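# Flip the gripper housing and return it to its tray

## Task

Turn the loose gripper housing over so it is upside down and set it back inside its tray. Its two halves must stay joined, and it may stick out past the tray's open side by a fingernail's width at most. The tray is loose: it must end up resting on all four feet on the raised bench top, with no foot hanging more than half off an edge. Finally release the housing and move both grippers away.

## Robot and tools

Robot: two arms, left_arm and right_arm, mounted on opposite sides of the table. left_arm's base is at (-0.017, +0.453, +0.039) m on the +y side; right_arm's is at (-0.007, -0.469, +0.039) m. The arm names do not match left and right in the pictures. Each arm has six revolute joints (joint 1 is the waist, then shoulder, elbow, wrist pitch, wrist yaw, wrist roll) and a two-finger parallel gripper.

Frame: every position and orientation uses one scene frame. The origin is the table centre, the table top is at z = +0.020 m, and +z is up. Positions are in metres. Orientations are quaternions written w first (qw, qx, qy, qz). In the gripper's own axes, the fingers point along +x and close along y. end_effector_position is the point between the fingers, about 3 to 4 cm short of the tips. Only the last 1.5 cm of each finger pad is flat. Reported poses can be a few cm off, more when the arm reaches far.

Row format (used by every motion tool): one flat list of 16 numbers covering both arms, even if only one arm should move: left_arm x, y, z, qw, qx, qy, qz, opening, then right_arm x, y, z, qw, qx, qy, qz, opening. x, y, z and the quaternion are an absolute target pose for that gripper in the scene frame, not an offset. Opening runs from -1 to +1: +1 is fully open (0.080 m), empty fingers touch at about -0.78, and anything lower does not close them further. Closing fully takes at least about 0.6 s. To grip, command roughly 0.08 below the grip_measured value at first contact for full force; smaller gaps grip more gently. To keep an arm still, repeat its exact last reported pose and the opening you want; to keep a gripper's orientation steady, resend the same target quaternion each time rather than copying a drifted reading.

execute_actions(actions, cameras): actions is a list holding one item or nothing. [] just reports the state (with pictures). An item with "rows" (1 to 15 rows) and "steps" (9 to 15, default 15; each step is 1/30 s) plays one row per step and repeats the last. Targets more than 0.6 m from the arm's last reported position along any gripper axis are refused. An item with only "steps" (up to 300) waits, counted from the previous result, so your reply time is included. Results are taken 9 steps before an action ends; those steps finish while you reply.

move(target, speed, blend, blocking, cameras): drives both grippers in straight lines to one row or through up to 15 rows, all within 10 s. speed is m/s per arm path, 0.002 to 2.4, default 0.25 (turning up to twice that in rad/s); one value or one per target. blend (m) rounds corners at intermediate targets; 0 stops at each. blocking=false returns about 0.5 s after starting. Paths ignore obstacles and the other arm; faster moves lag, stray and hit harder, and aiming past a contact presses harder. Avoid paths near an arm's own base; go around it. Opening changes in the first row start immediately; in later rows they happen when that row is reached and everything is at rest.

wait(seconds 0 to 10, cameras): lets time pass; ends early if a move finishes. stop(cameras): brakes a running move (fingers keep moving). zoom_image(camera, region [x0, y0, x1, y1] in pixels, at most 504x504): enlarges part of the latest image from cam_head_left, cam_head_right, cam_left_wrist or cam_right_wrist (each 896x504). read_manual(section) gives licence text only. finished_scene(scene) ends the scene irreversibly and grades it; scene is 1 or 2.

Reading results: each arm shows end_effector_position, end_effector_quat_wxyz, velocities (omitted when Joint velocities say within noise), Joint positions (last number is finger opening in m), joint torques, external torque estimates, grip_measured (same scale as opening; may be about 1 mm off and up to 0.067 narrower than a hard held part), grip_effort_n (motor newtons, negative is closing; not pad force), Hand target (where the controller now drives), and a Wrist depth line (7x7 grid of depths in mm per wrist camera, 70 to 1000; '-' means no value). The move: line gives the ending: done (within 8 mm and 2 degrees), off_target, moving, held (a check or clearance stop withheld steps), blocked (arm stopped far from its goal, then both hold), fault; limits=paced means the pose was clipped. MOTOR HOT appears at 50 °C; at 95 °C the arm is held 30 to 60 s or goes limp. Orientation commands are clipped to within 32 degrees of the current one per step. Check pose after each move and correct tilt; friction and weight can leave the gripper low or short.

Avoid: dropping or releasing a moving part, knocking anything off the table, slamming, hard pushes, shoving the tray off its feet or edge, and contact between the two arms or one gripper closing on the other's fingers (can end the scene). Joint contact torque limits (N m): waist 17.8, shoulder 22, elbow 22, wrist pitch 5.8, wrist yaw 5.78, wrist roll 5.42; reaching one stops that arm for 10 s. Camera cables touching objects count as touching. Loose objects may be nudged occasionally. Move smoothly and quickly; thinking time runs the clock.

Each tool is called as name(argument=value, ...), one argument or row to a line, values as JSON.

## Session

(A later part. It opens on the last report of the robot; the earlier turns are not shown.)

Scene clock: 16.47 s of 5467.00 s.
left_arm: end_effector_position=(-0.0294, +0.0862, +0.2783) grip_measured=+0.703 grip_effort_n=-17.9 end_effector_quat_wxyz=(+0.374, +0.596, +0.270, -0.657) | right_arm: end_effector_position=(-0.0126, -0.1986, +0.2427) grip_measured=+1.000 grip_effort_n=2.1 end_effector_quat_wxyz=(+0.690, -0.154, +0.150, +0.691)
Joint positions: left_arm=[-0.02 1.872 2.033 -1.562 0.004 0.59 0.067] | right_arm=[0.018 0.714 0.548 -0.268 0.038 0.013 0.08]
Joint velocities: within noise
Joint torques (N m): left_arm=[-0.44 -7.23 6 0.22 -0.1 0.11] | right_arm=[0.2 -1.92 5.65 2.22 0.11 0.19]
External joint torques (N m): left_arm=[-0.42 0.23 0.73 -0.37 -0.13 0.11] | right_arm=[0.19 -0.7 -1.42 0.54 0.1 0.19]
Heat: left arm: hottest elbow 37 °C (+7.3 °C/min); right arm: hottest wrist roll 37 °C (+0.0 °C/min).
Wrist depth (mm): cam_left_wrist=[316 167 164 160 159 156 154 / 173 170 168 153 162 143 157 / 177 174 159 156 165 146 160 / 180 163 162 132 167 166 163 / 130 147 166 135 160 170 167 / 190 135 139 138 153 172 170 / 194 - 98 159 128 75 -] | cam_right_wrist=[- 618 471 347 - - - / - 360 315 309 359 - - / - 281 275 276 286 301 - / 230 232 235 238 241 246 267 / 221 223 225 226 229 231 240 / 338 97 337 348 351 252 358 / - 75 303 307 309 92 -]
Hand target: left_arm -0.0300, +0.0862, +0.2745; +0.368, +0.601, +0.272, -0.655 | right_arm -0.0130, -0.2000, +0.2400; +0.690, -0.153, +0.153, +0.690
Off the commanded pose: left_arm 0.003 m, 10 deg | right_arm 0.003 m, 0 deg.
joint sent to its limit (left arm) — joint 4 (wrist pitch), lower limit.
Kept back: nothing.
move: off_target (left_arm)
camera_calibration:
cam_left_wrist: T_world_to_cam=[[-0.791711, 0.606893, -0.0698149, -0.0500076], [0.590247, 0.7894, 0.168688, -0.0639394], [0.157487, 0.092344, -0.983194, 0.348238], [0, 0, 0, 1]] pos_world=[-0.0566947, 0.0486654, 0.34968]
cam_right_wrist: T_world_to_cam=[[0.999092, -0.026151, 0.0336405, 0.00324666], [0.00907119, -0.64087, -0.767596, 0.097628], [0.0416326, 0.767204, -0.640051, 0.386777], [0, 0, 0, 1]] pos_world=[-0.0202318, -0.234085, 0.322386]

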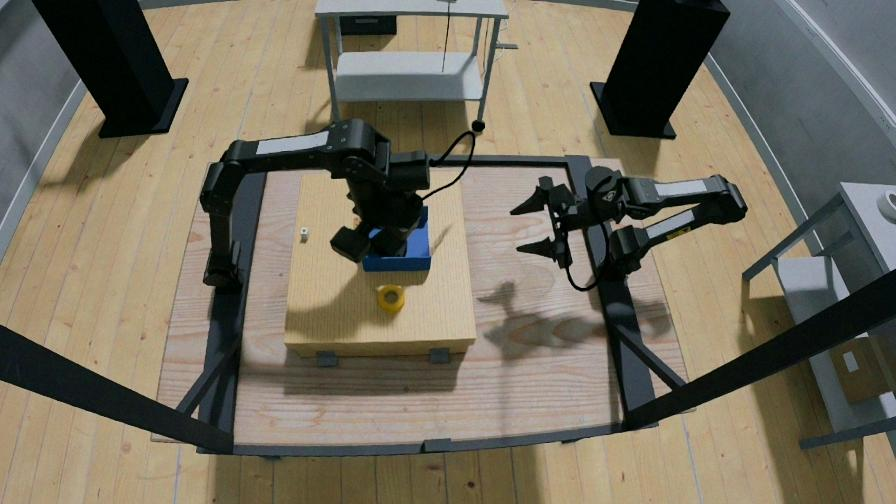

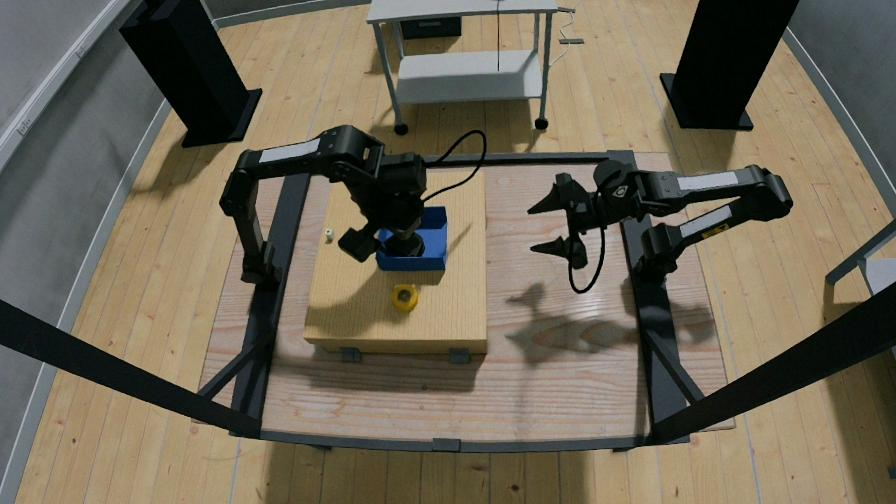

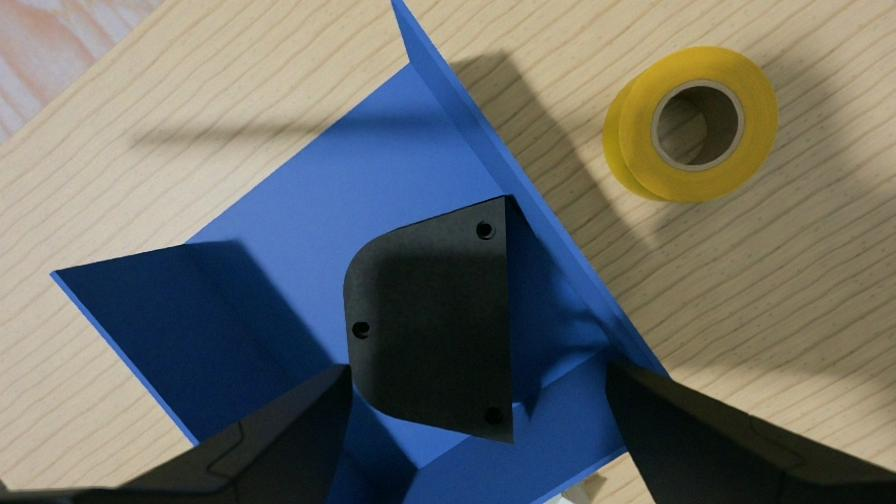

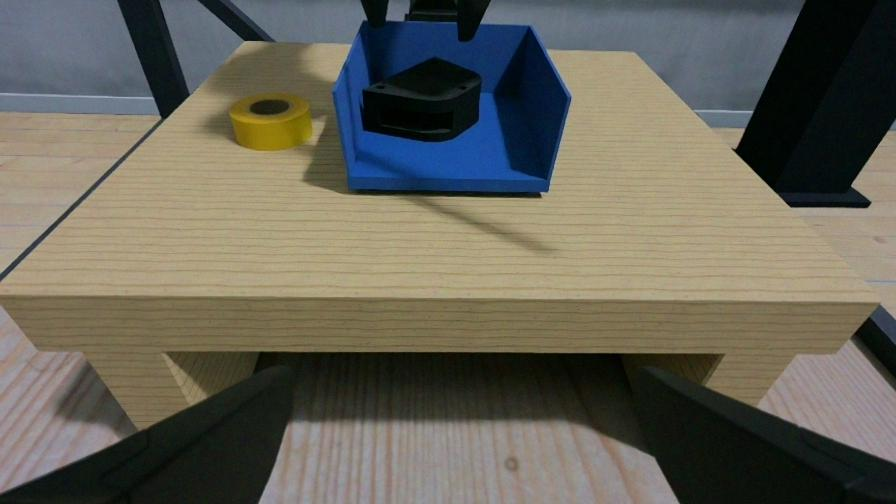

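move(
  target=[
    [-0.018,0.072,0.272,0.321,0.630,0.321,-0.630,0.7,-0.013,-0.20,0.24,0.690,-0.153,0.153,0.690,1],
    [-0.018,0.072,0.248,0.321,0.630,0.321,-0.630,0.7,-0.013,-0.20,0.24,0.690,-0.153,0.153,0.690,1],
  ],
  speed=[0.15,0.1],
  cameras=["cam_left_wrist"],
)

zoom_image(
  camera="cam_left_wrist",
  region=[200, 100, 700, 504],
)

Scene clock: 19.13 s of 5467.00 s.
left_arm: end_effector_position=(-0.0193, +0.0721, +0.2508) grip_measured=+0.703 grip_effort_n=-17.4 end_effector_quat_wxyz=(+0.351, +0.612, +0.291, -0.646) | right_arm: end_effector_position=(-0.0126, -0.1986, +0.2427) grip_measured=+1.000 grip_effort_n=2.1 end_effector_quat_wxyz=(+0.690, -0.154, +0.150, +0.691)
Joint positions: left_arm=[0.007 1.964 2.053 -1.562 0.004 0.623 0.067] | right_arm=[0.018 0.714 0.548 -0.268 0.038 0.013 0.08]
Joint velocities: within noise
Joint torques (N m): left_arm=[0.26 -8.11 6.21 0.14 -0.03 0.16] | right_arm=[0.21 -1.93 5.66 2.21 0.11 0.19]
External joint torques (N m): left_arm=[0.32 0.05 0.9 -0.32 -0.06 0.16] | right_arm=[0.2 -0.65 -1.49 0.5 0.1 0.19]
Heat: left arm: hottest elbow 37 °C (+6.3 °C/min); right arm: hottest wrist roll 37 °C (+0.0 °C/min).
Wrist depth (mm): cam_left_wrist=[131 131 130 118 128 127 111 / 135 135 132 121 130 119 126 / 140 138 125 124 117 134 134 / 143 131 130 102 102 138 139 / 108 130 133 104 105 107 143 / - 123 109 110 108 94 148 / - - 98 112 113 75 -] | cam_right_wrist=[- 621 468 337 462 - - / - 359 314 308 354 367 - / - 282 277 279 285 300 - / 230 231 236 239 241 246 267 / 222 223 224 227 229 231 238 / 337 97 335 347 350 253 358 / - 75 304 307 309 92 -]
Hand target: left_arm -0.0180, +0.0722, +0.2475; +0.348, +0.615, +0.294, -0.643 | right_arm -0.0130, -0.2000, +0.2399; +0.690, -0.153, +0.153, +0.690
Off the commanded pose: left_arm 0.003 m, 6 deg | right_arm 0.003 m, 0 deg.
joint sent to its limit (left arm) — joint 4 (wrist pitch), lower limit.
Kept back: nothing.
move: off_target (left_arm)
camera_calibration:
cam_left_wrist: T_world_to_cam=[[-0.787879, 0.615073, -0.0305436, -0.0457071], [0.593516, 0.771626, 0.228764, -0.067814], [0.164275, 0.16211, -0.973003, 0.313448], [0, 0, 0, 1]] pos_world=[-0.0472545, 0.0296272, 0.319103]
Images, in order (width x height): cam_left_wrist 896x504.

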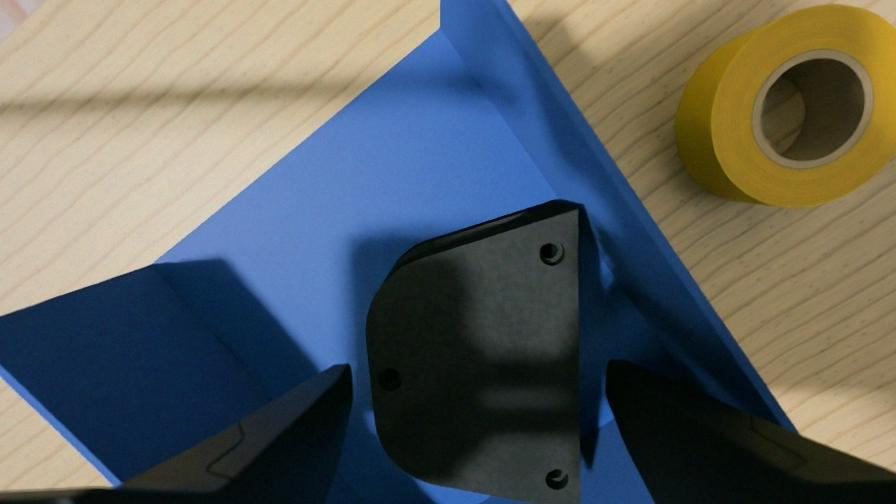

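Scaled by 1.008 from the camera's 896x504 image, which has a finer 1280x720 frame.

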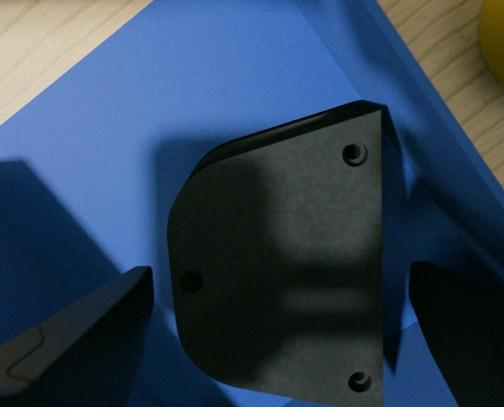

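move(
  target=[
    [-0.018,0.071,0.221,0.321,0.630,0.321,-0.630,0.7,-0.013,-0.20,0.24,0.690,-0.153,0.153,0.690,1],
  ],
  speed=[0.06],
  cameras=["cam_left_wrist","cam_right_wrist"],
)

zoom_image(
  camera="cam_right_wrist",
  region=[300, 20, 600, 220],
)

Scene clock: 20.53 s of 5467.00 s.
left_arm: end_effector_position=(-0.0185, +0.0709, +0.2282) grip_measured=+0.703 grip_effort_n=-15.6 end_effector_quat_wxyz=(+0.330, +0.625, +0.312, -0.635) | right_arm: end_effector_position=(-0.0126, -0.1986, +0.2427) grip_measured=+1.000 grip_effort_n=2.1 end_effector_quat_wxyz=(+0.690, -0.154, +0.150, +0.691)
Joint positions: left_arm=[0.008 2.011 2.031 -1.562 0.001 0.624 0.067] | right_arm=[0.018 0.714 0.548 -0.268 0.038 0.013 0.08]
Joint velocities: within noise
Joint torques (N m): left_arm=[0.15 -7.38 5.43 0.04 0.01 0.01] | right_arm=[0.19 -1.93 5.64 2.22 0.11 0.19]
External joint torques (N m): left_arm=[0.22 1.02 0.16 -0.31 -0.03 0.01] | right_arm=[0.17 -0.67 -1.48 0.52 0.1 0.18]
Heat: left arm: hottest elbow 37 °C (+5.8 °C/min); right arm: hottest wrist pitch 37 °C (+11.7 °C/min).
Wrist depth (mm): cam_left_wrist=[103 103 103 91 - 105 99 / 107 107 97 95 91 108 103 / 111 110 99 100 99 114 95 / 114 103 103 102 78 86 119 / 105 108 108 80 79 94 123 / - 110 89 84 84 93 129 / - - 86 88 88 75 -] | cam_right_wrist=[- 626 463 331 465 - - / - 359 313 305 328 - - / - 282 277 277 283 303 - / 230 232 235 238 241 246 268 / 221 223 225 226 228 232 240 / 338 97 336 346 351 253 359 / - 75 303 307 309 92 -]
Hand target: left_arm -0.0180, +0.0712, +0.2209; +0.322, +0.629, +0.320, -0.631 | right_arm -0.0130, -0.2000, +0.2399; +0.690, -0.153, +0.153, +0.690
Off the commanded pose: left_arm 0.007 m, 2 deg | right_arm 0.003 m, 0 deg.
joint sent to its limit (left arm) — joint 4 (wrist pitch), lower limit.
Kept back: nothing.
move: done
camera_calibration:
cam_left_wrist: T_world_to_cam=[[-0.787947, 0.615667, 0.00962919, -0.0542071], [0.592628, 0.754031, 0.283246, -0.073359], [0.167125, 0.22889, -0.958999, 0.283664], [0, 0, 0, 1]] pos_world=[-0.046645, 0.0237608, 0.293334]
cam_right_wrist: T_world_to_cam=[[0.999092, -0.026151, 0.0336405, 0.00324666], [0.00907119, -0.64087, -0.767596, 0.097628], [0.0416326, 0.767204, -0.640051, 0.386777], [0, 0, 0, 1]] pos_world=[-0.0202318, -0.234085, 0.322386]
Images, in order (width x height): cam_left_wrist 896x504, cam_right_wrist 896x504.

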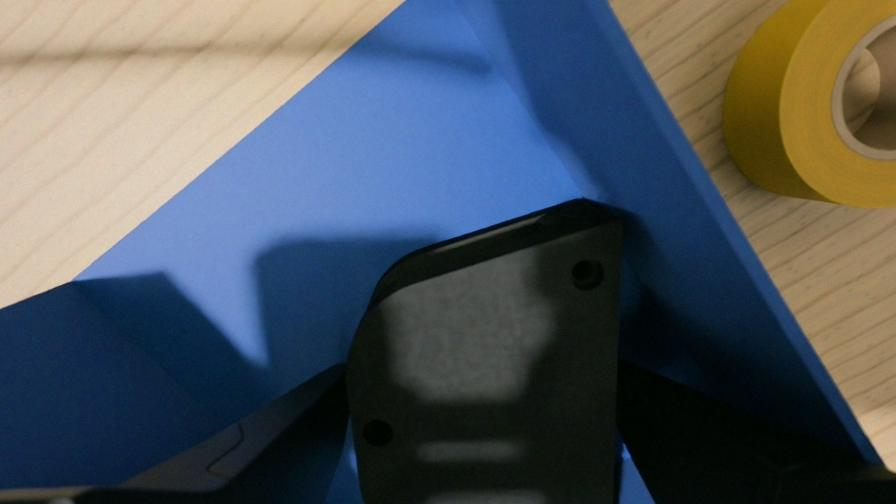

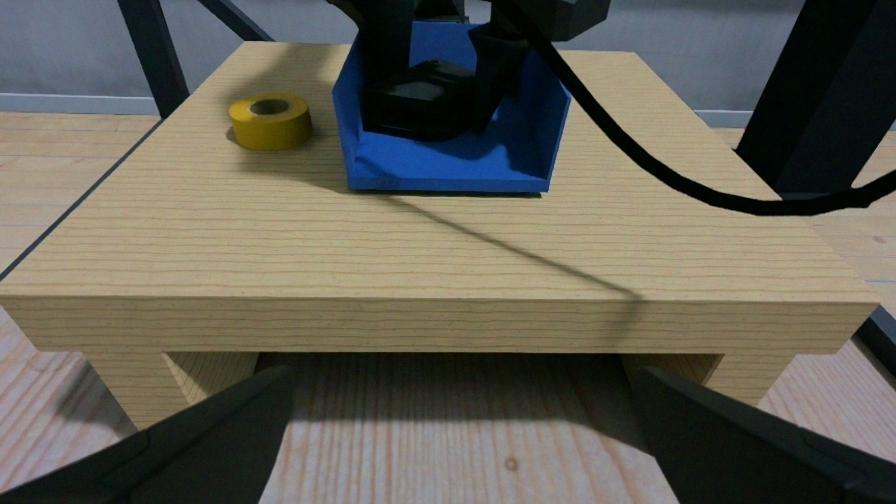

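Scaled by 1.680 from the camera's 896x504 image, which has a finer 1280x720 frame.

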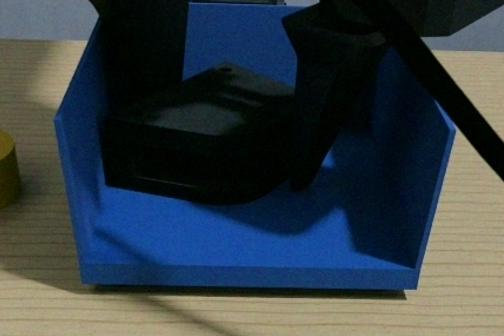

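move(
  target=[
    [-0.018,0.071,0.2145,0.321,0.630,0.321,-0.630,0.7,-0.013,-0.20,0.24,0.690,-0.153,0.153,0.690,1],
  ],
  speed=[0.04],
  cameras=["cam_right_wrist"],
)

zoom_image(
  camera="cam_right_wrist",
  region=[300, 20, 600, 220],
)

Scene clock: 21.80 s of 5467.00 s.
left_arm: end_effector_position=(-0.0184, +0.0704, +0.2254) grip_measured=+0.702 grip_effort_n=-12.8 end_effector_quat_wxyz=(+0.330, +0.625, +0.312, -0.635) | right_arm: end_effector_position=(-0.0126, -0.1986, +0.2427) grip_measured=+1.000 grip_effort_n=2.1 end_effector_quat_wxyz=(+0.690, -0.154, +0.150, +0.691)
Joint positions: left_arm=[0.008 2.009 2.017 -1.55 0.001 0.624 0.067] | right_arm=[0.018 0.714 0.548 -0.268 0.038 0.013 0.08]
Joint velocities: within noise
Joint torques (N m): left_arm=[-0.1 -7.38 3.76 0.68 0 0.09] | right_arm=[0.18 -1.95 5.65 2.21 0.11 0.19]
External joint torques (N m): left_arm=[-0.09 1.02 -1.54 0.33 -0.03 0.09] | right_arm=[0.15 -0.68 -1.52 0.5 0.11 0.18]
Heat: left arm: hottest elbow 37 °C (+5.5 °C/min); right arm: hottest wrist pitch 37 °C (+11.0 °C/min).
Wrist depth (mm): cam_left_wrist=[103 103 104 91 - 105 99 / 107 107 97 95 91 107 103 / 111 110 99 100 99 113 95 / 114 103 103 102 78 86 118 / 106 108 108 80 79 92 123 / - 110 89 83 84 93 128 / - - 86 87 87 75 -] | cam_right_wrist=[- 624 464 331 281 - - / - 359 314 304 310 - - / - 282 275 277 283 301 - / 230 232 236 238 242 245 267 / 221 223 225 226 228 231 239 / 337 97 336 348 351 254 361 / - 75 303 306 309 92 -]
Hand target: left_arm -0.0180, +0.0712, +0.2146; +0.321, +0.630, +0.321, -0.630 | right_arm -0.0130, -0.2000, +0.2399; +0.690, -0.153, +0.153, +0.690
Off the commanded pose: left_arm 0.011 m, 2 deg | right_arm 0.003 m, 0 deg.
Kept back: nothing.
move: off_target (left_arm)
camera_calibration:
cam_right_wrist: T_world_to_cam=[[0.999092, -0.026151, 0.0336405, 0.00324666], [0.00907119, -0.64087, -0.767596, 0.097628], [0.0416326, 0.767204, -0.640051, 0.386777], [0, 0, 0, 1]] pos_world=[-0.0202318, -0.234085, 0.322386]
Images, in order (width x height): cam_right_wrist 896x504.

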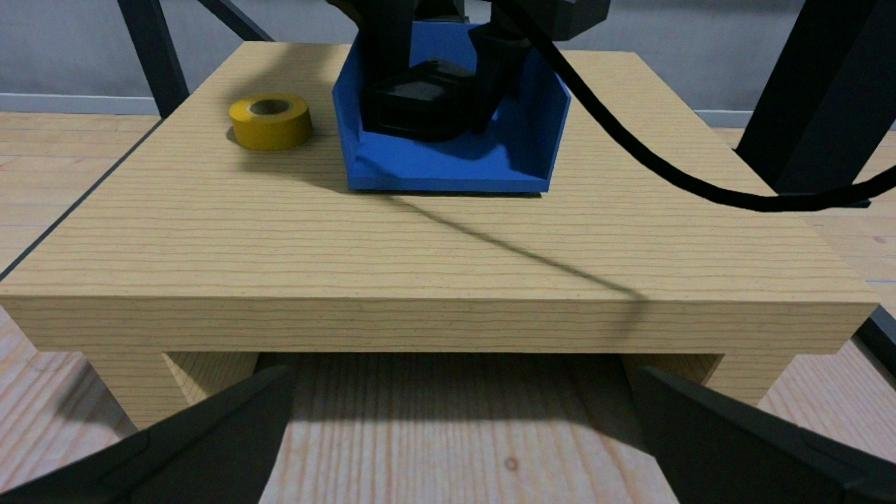

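Scaled by 1.680 from the camera's 896x504 image, which has a finer 1280x720 frame.

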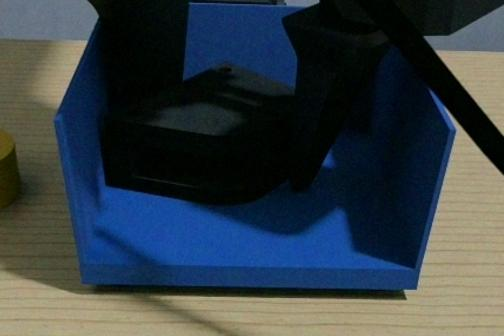

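move(
  target=[
    [-0.018,0.071,0.224,0.321,0.630,0.321,-0.630,0.25,-0.013,-0.20,0.24,0.690,-0.153,0.153,0.690,1],
  ],
  speed=[0.04],
  cameras=["cam_right_wrist","cam_left_wrist"],
)

zoom_image(
  camera="cam_right_wrist",
  region=[300, 20, 600, 220],
)

Scene clock: 23.17 s of 5467.00 s.
left_arm: end_effector_position=(-0.0179, +0.0709, +0.2277) grip_measured=+0.354 grip_effort_n=-83.5 end_effector_quat_wxyz=(+0.331, +0.626, +0.312, -0.634) | right_arm: end_effector_position=(-0.0126, -0.1986, +0.2427) grip_measured=+1.000 grip_effort_n=1.6 end_effector_quat_wxyz=(+0.690, -0.154, +0.150, +0.691)
Joint positions: left_arm=[0.009 2.009 2.026 -1.558 -0.002 0.624 0.051] | right_arm=[0.018 0.714 0.548 -0.268 0.038 0.013 0.08]
Joint velocities: within noise
Joint torques (N m): left_arm=[-0.33 -8.07 6.74 -0.19 0.15 0.08] | right_arm=[0.2 -1.95 5.64 2.22 0.11 0.18]
External joint torques (N m): left_arm=[-0.42 0.42 1.4 -0.56 0.13 0.08] | right_arm=[0.21 -0.71 -1.46 0.52 0.1 0.18]
Heat: left arm: hottest shoulder 37 °C (+12.9 °C/min); right arm: hottest wrist pitch 37 °C (+10.4 °C/min).
Wrist depth (mm): cam_left_wrist=[104 104 104 92 - 105 99 / 107 108 106 96 95 107 95 / 112 111 100 101 99 - 95 / 116 103 103 102 78 82 119 / 106 109 108 80 79 95 123 / - 111 111 84 84 112 128 / 88 98 79 88 88 - -] | cam_right_wrist=[- 622 467 309 355 - - / - 357 314 307 299 - - / - 282 277 278 285 301 - / 229 231 235 238 242 245 267 / 222 222 224 227 229 230 239 / 336 97 337 346 351 253 359 / - 75 303 306 309 92 -]
Hand target: left_arm -0.0179, +0.0712, +0.2238; +0.325, +0.628, +0.317, -0.632 | right_arm -0.0130, -0.2000, +0.2399; +0.690, -0.153, +0.153, +0.690
Off the commanded pose: left_arm 0.004 m, 2 deg | right_arm 0.003 m, 0 deg.
joint sent to its limit (left arm) — joint 4 (wrist pitch), lower limit.
Kept back: nothing.
move: done
camera_calibration:
cam_left_wrist: T_world_to_cam=[[-0.788229, 0.615345, 0.00675229, -0.0531641], [0.591449, 0.754498, 0.284465, -0.0740017], [0.16995, 0.228218, -0.958663, 0.28302], [0, 0, 0, 1]] pos_world=[-0.0462364, 0.0239582, 0.292731]
cam_right_wrist: T_world_to_cam=[[0.999092, -0.026151, 0.0336405, 0.00324666], [0.00907119, -0.64087, -0.767596, 0.097628], [0.0416326, 0.767204, -0.640051, 0.386777], [0, 0, 0, 1]] pos_world=[-0.0202318, -0.234085, 0.322386]
Images, in order (width x height): cam_left_wrist 896x504, cam_right_wrist 896x504.

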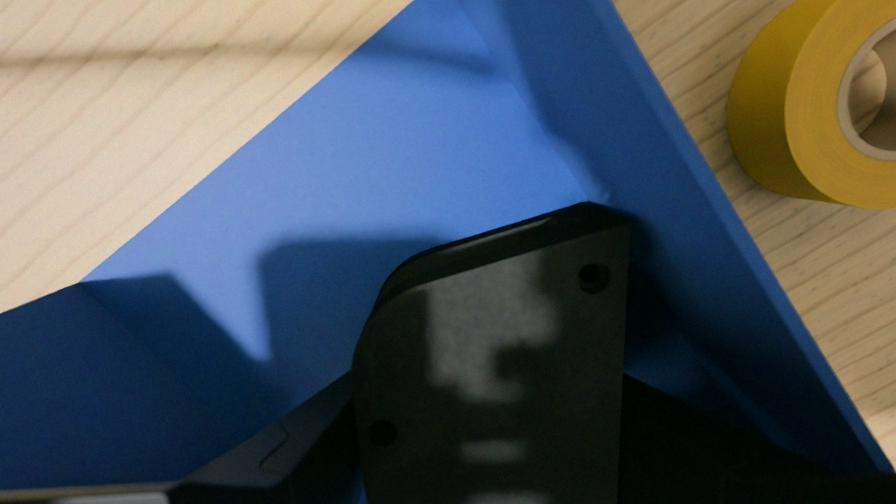

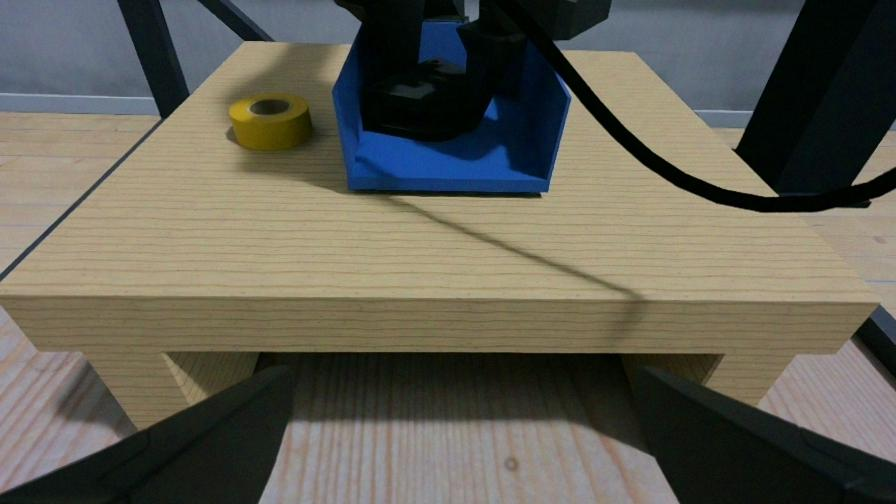

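Scaled by 1.680 from the camera's 896x504 image, which has a finer 1280x720 frame.

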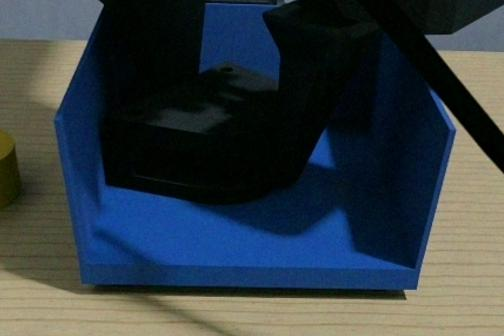

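move(
  target=[
    [-0.018,0.071,0.242,0.328,0.626,0.314,-0.633,0.25,-0.013,-0.20,0.24,0.690,-0.153,0.153,0.690,1],
  ],
  speed=[0.03],
  cameras=["cam_right_wrist","cam_left_wrist"],
)

zoom_image(
  camera="cam_right_wrist",
  region=[320, 20, 580, 200],
)

Scene clock: 24.30 s of 5467.00 s.
left_arm: end_effector_position=(-0.0179, +0.0707, +0.2306) grip_measured=+0.354 grip_effort_n=-83.5 end_effector_quat_wxyz=(+0.333, +0.624, +0.310, -0.635) | right_arm: end_effector_position=(-0.0126, -0.1986, +0.2427) grip_measured=+1.000 grip_effort_n=1.6 end_effector_quat_wxyz=(+0.690, -0.154, +0.150, +0.691)
Joint positions: left_arm=[0.009 2.007 2.034 -1.562 -0.002 0.624 0.051] | right_arm=[0.018 0.714 0.548 -0.268 0.038 0.013 0.08]
Joint velocities: within noise
Joint torques (N m): left_arm=[-0.08 -11.83 7.93 0.09 0.07 0.07] | right_arm=[0.21 -1.91 5.64 2.21 0.11 0.2]
External joint torques (N m): left_arm=[-0.07 -3.5 2.67 -0.29 0.04 0.07] | right_arm=[0.2 -0.67 -1.51 0.5 0.1 0.19]
Heat: left arm: hottest shoulder 37 °C (+12.3 °C/min); right arm: hottest wrist pitch 37 °C (+9.9 °C/min).
Wrist depth (mm): cam_left_wrist=[104 104 104 92 - 105 99 / 108 108 98 96 95 108 95 / 112 111 100 101 100 - 96 / 115 104 104 103 78 88 120 / 105 109 109 81 79 100 124 / - 112 112 84 84 113 130 / 88 98 79 88 88 - -] | cam_right_wrist=[- 623 467 309 463 - - / - 360 315 305 312 - - / - 282 277 278 283 287 - / 230 231 234 239 241 245 268 / 221 222 225 227 229 231 238 / 337 97 336 348 351 254 360 / - 75 304 306 308 92 -]
Hand target: left_arm -0.0179, +0.0713, +0.2414; +0.343, +0.619, +0.300, -0.640 | right_arm -0.0130, -0.2000, +0.2399; +0.690, -0.153, +0.153, +0.690
Off the commanded pose: left_arm 0.011 m, 1 deg | right_arm 0.003 m, 0 deg.
joint sent to its limit (left arm) — joint 4 (wrist pitch), lower limit.
Kept back: nothing.
move: off_target (left_arm)
camera_calibration:
cam_left_wrist: T_world_to_cam=[[-0.788228, 0.615376, 0.0028519, -0.0521427], [0.591563, 0.756433, 0.279037, -0.0735013], [0.169555, 0.221632, -0.960276, 0.286739], [0, 0, 0, 1]] pos_world=[-0.0462378, 0.0241357, 0.296007]
cam_right_wrist: T_world_to_cam=[[0.999092, -0.026151, 0.0336405, 0.00324666], [0.00907119, -0.64087, -0.767596, 0.097628], [0.0416326, 0.767204, -0.640051, 0.386777], [0, 0, 0, 1]] pos_world=[-0.0202318, -0.234085, 0.322386]
Images, in order (width x height): cam_left_wrist 896x504, cam_right_wrist 896x504.

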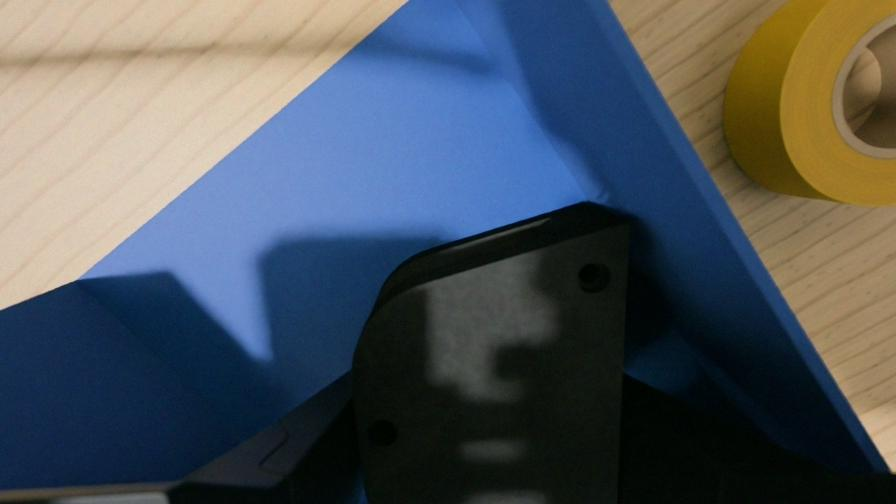

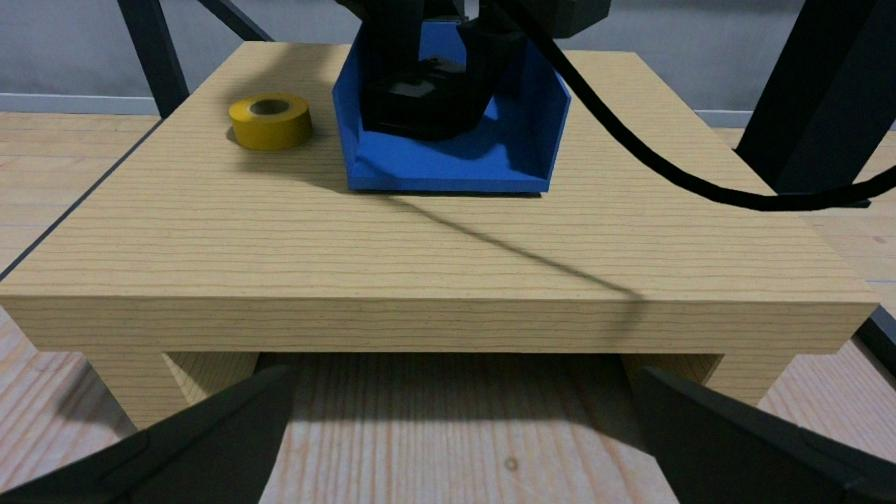

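Scaled by 1.938 from the camera's 896x504 image, which has a finer 1280x720 frame.

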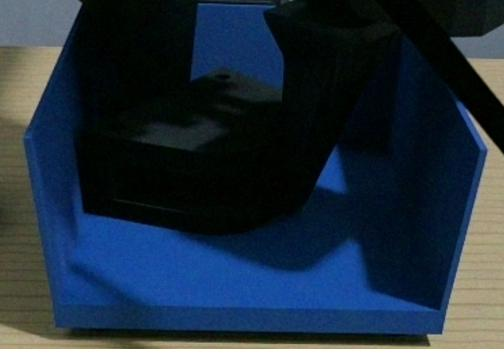

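move(
  target=[
    [-0.018,0.074,0.265,0.328,0.626,0.314,-0.633,0.25,-0.009,-0.10,0.205,0.690,-0.153,0.153,0.690,1],
    [-0.018,0.074,0.300,0.328,0.626,0.314,-0.633,0.25,-0.009,-0.06,0.202,0.690,-0.153,0.153,0.690,1],
  ],
  speed=[0.1,0.08],
)

zoom_image(
  camera="cam_right_wrist",
  region=[250, 0, 750, 400],
)

Scene clock: 27.57 s of 5467.00 s.
left_arm: end_effector_position=(-0.0179, +0.0725, +0.2906) grip_measured=+0.354 grip_effort_n=-83.5 end_effector_quat_wxyz=(+0.390, +0.590, +0.249, -0.661) | right_arm: end_effector_position=(-0.0096, -0.0630, +0.2001) grip_measured=+1.000 grip_effort_n=2.1 end_effector_quat_wxyz=(+0.690, -0.154, +0.156, +0.689)
Joint positions: left_arm=[0.009 1.902 2.118 -1.562 -0.002 0.624 0.051] | right_arm=[-0.014 1.424 0.731 0.251 0.009 0.007 0.08]
Joint velocities: within noise
Joint torques (N m): left_arm=[0.02 -10.56 8.09 0.27 0.12 0.03] | right_arm=[-0.33 -4.48 7.23 2.5 -0.08 -0.16]
External joint torques (N m): left_arm=[0.03 -2.92 2.87 -0.38 0.09 0.03] | right_arm=[-0.35 0.92 0.73 0.85 -0.07 -0.16]
Heat: left arm: hottest shoulder 39 °C (+15.2 °C/min); right arm: hottest wrist pitch 38 °C (+10.9 °C/min).
Wrist depth (mm): cam_left_wrist=[342 334 181 176 171 167 163 / 153 187 184 179 174 163 164 / 357 194 188 169 168 157 166 / 203 197 178 171 78 175 170 / 207 155 169 80 79 175 172 / 210 205 - 84 84 153 175 / - - 79 88 88 - 176] | cam_right_wrist=[506 327 204 211 209 - - / 239 120 197 221 201 139 - / 173 130 165 174 168 137 206 / 158 155 142 144 145 161 169 / 136 136 135 136 137 141 143 / 118 116 117 121 122 123 124 / - 75 106 107 108 93 -]
Hand target: left_arm -0.0179, +0.0743, +0.2994; +0.397, +0.585, +0.240, -0.665 | right_arm -0.0090, -0.0601, +0.2019; +0.690, -0.153, +0.153, +0.690
Off the commanded pose: left_arm 0.010 m, 12 deg | right_arm 0.004 m, 0 deg.
joint sent to its limit (left arm) — joint 4 (wrist pitch), lower limit.
Kept back: nothing.
move: off_target (left_arm)
camera_calibration:
cam_left_wrist: T_world_to_cam=[[-0.788291, 0.605038, -0.111924, -0.0193353], [0.591597, 0.79528, 0.132445, -0.0517752], [0.169145, 0.0381911, -0.984851, 0.364349], [0, 0, 0, 1]] pos_world=[-0.0462395, 0.0389595, 0.363523]
cam_right_wrist: T_world_to_cam=[[0.999212, -0.0293984, 0.0266691, 0.0063767], [0.00128771, -0.647528, -0.762041, 0.150202], [0.0396717, 0.761474, -0.64698, 0.256402], [0, 0, 0, 1]] pos_world=[-0.016737, -0.0977957, 0.280177]

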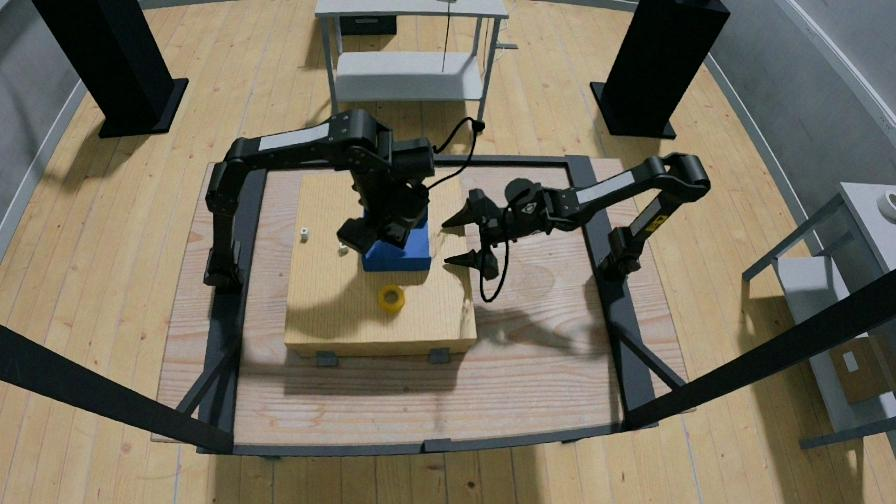

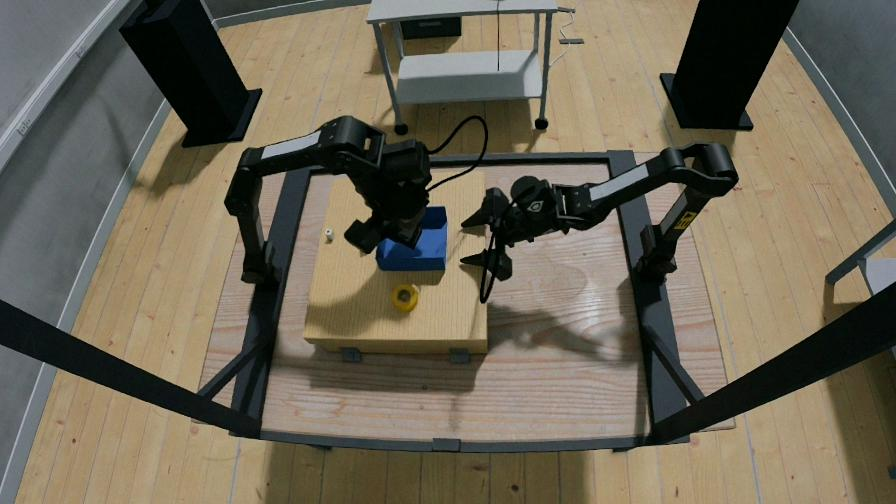

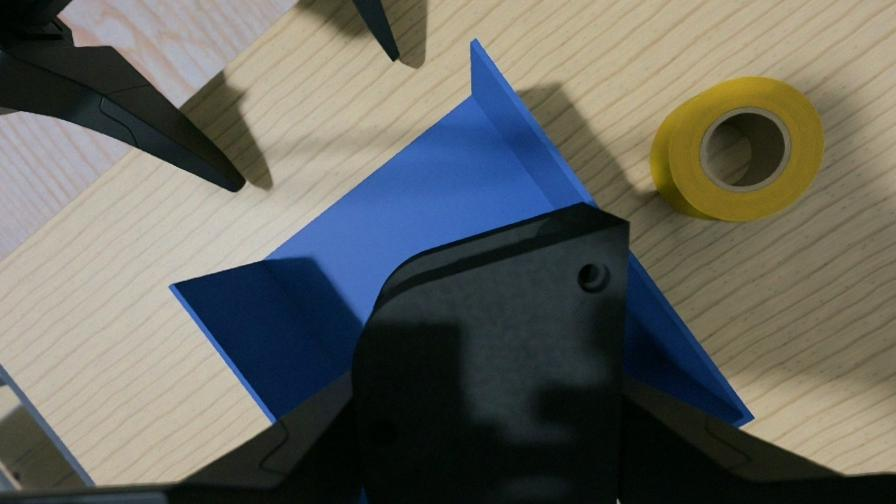

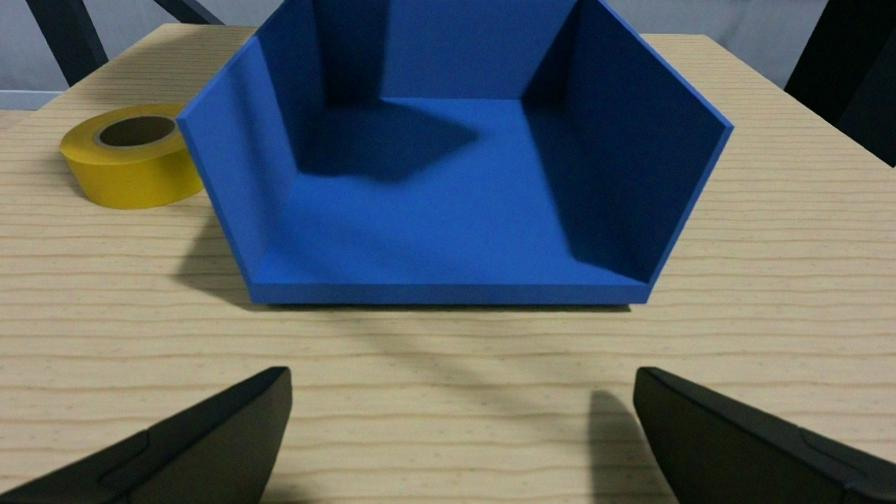

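Scaled by 1.008 from the camera's 896x504 image, which has a finer 1280x720 frame.

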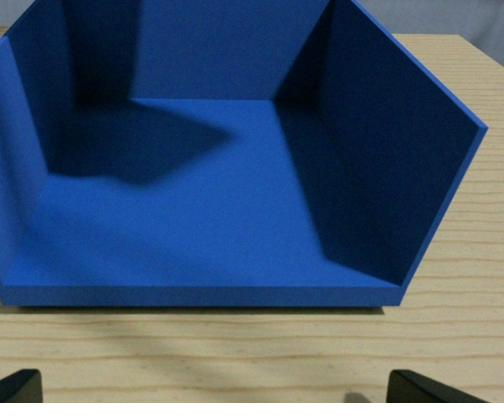

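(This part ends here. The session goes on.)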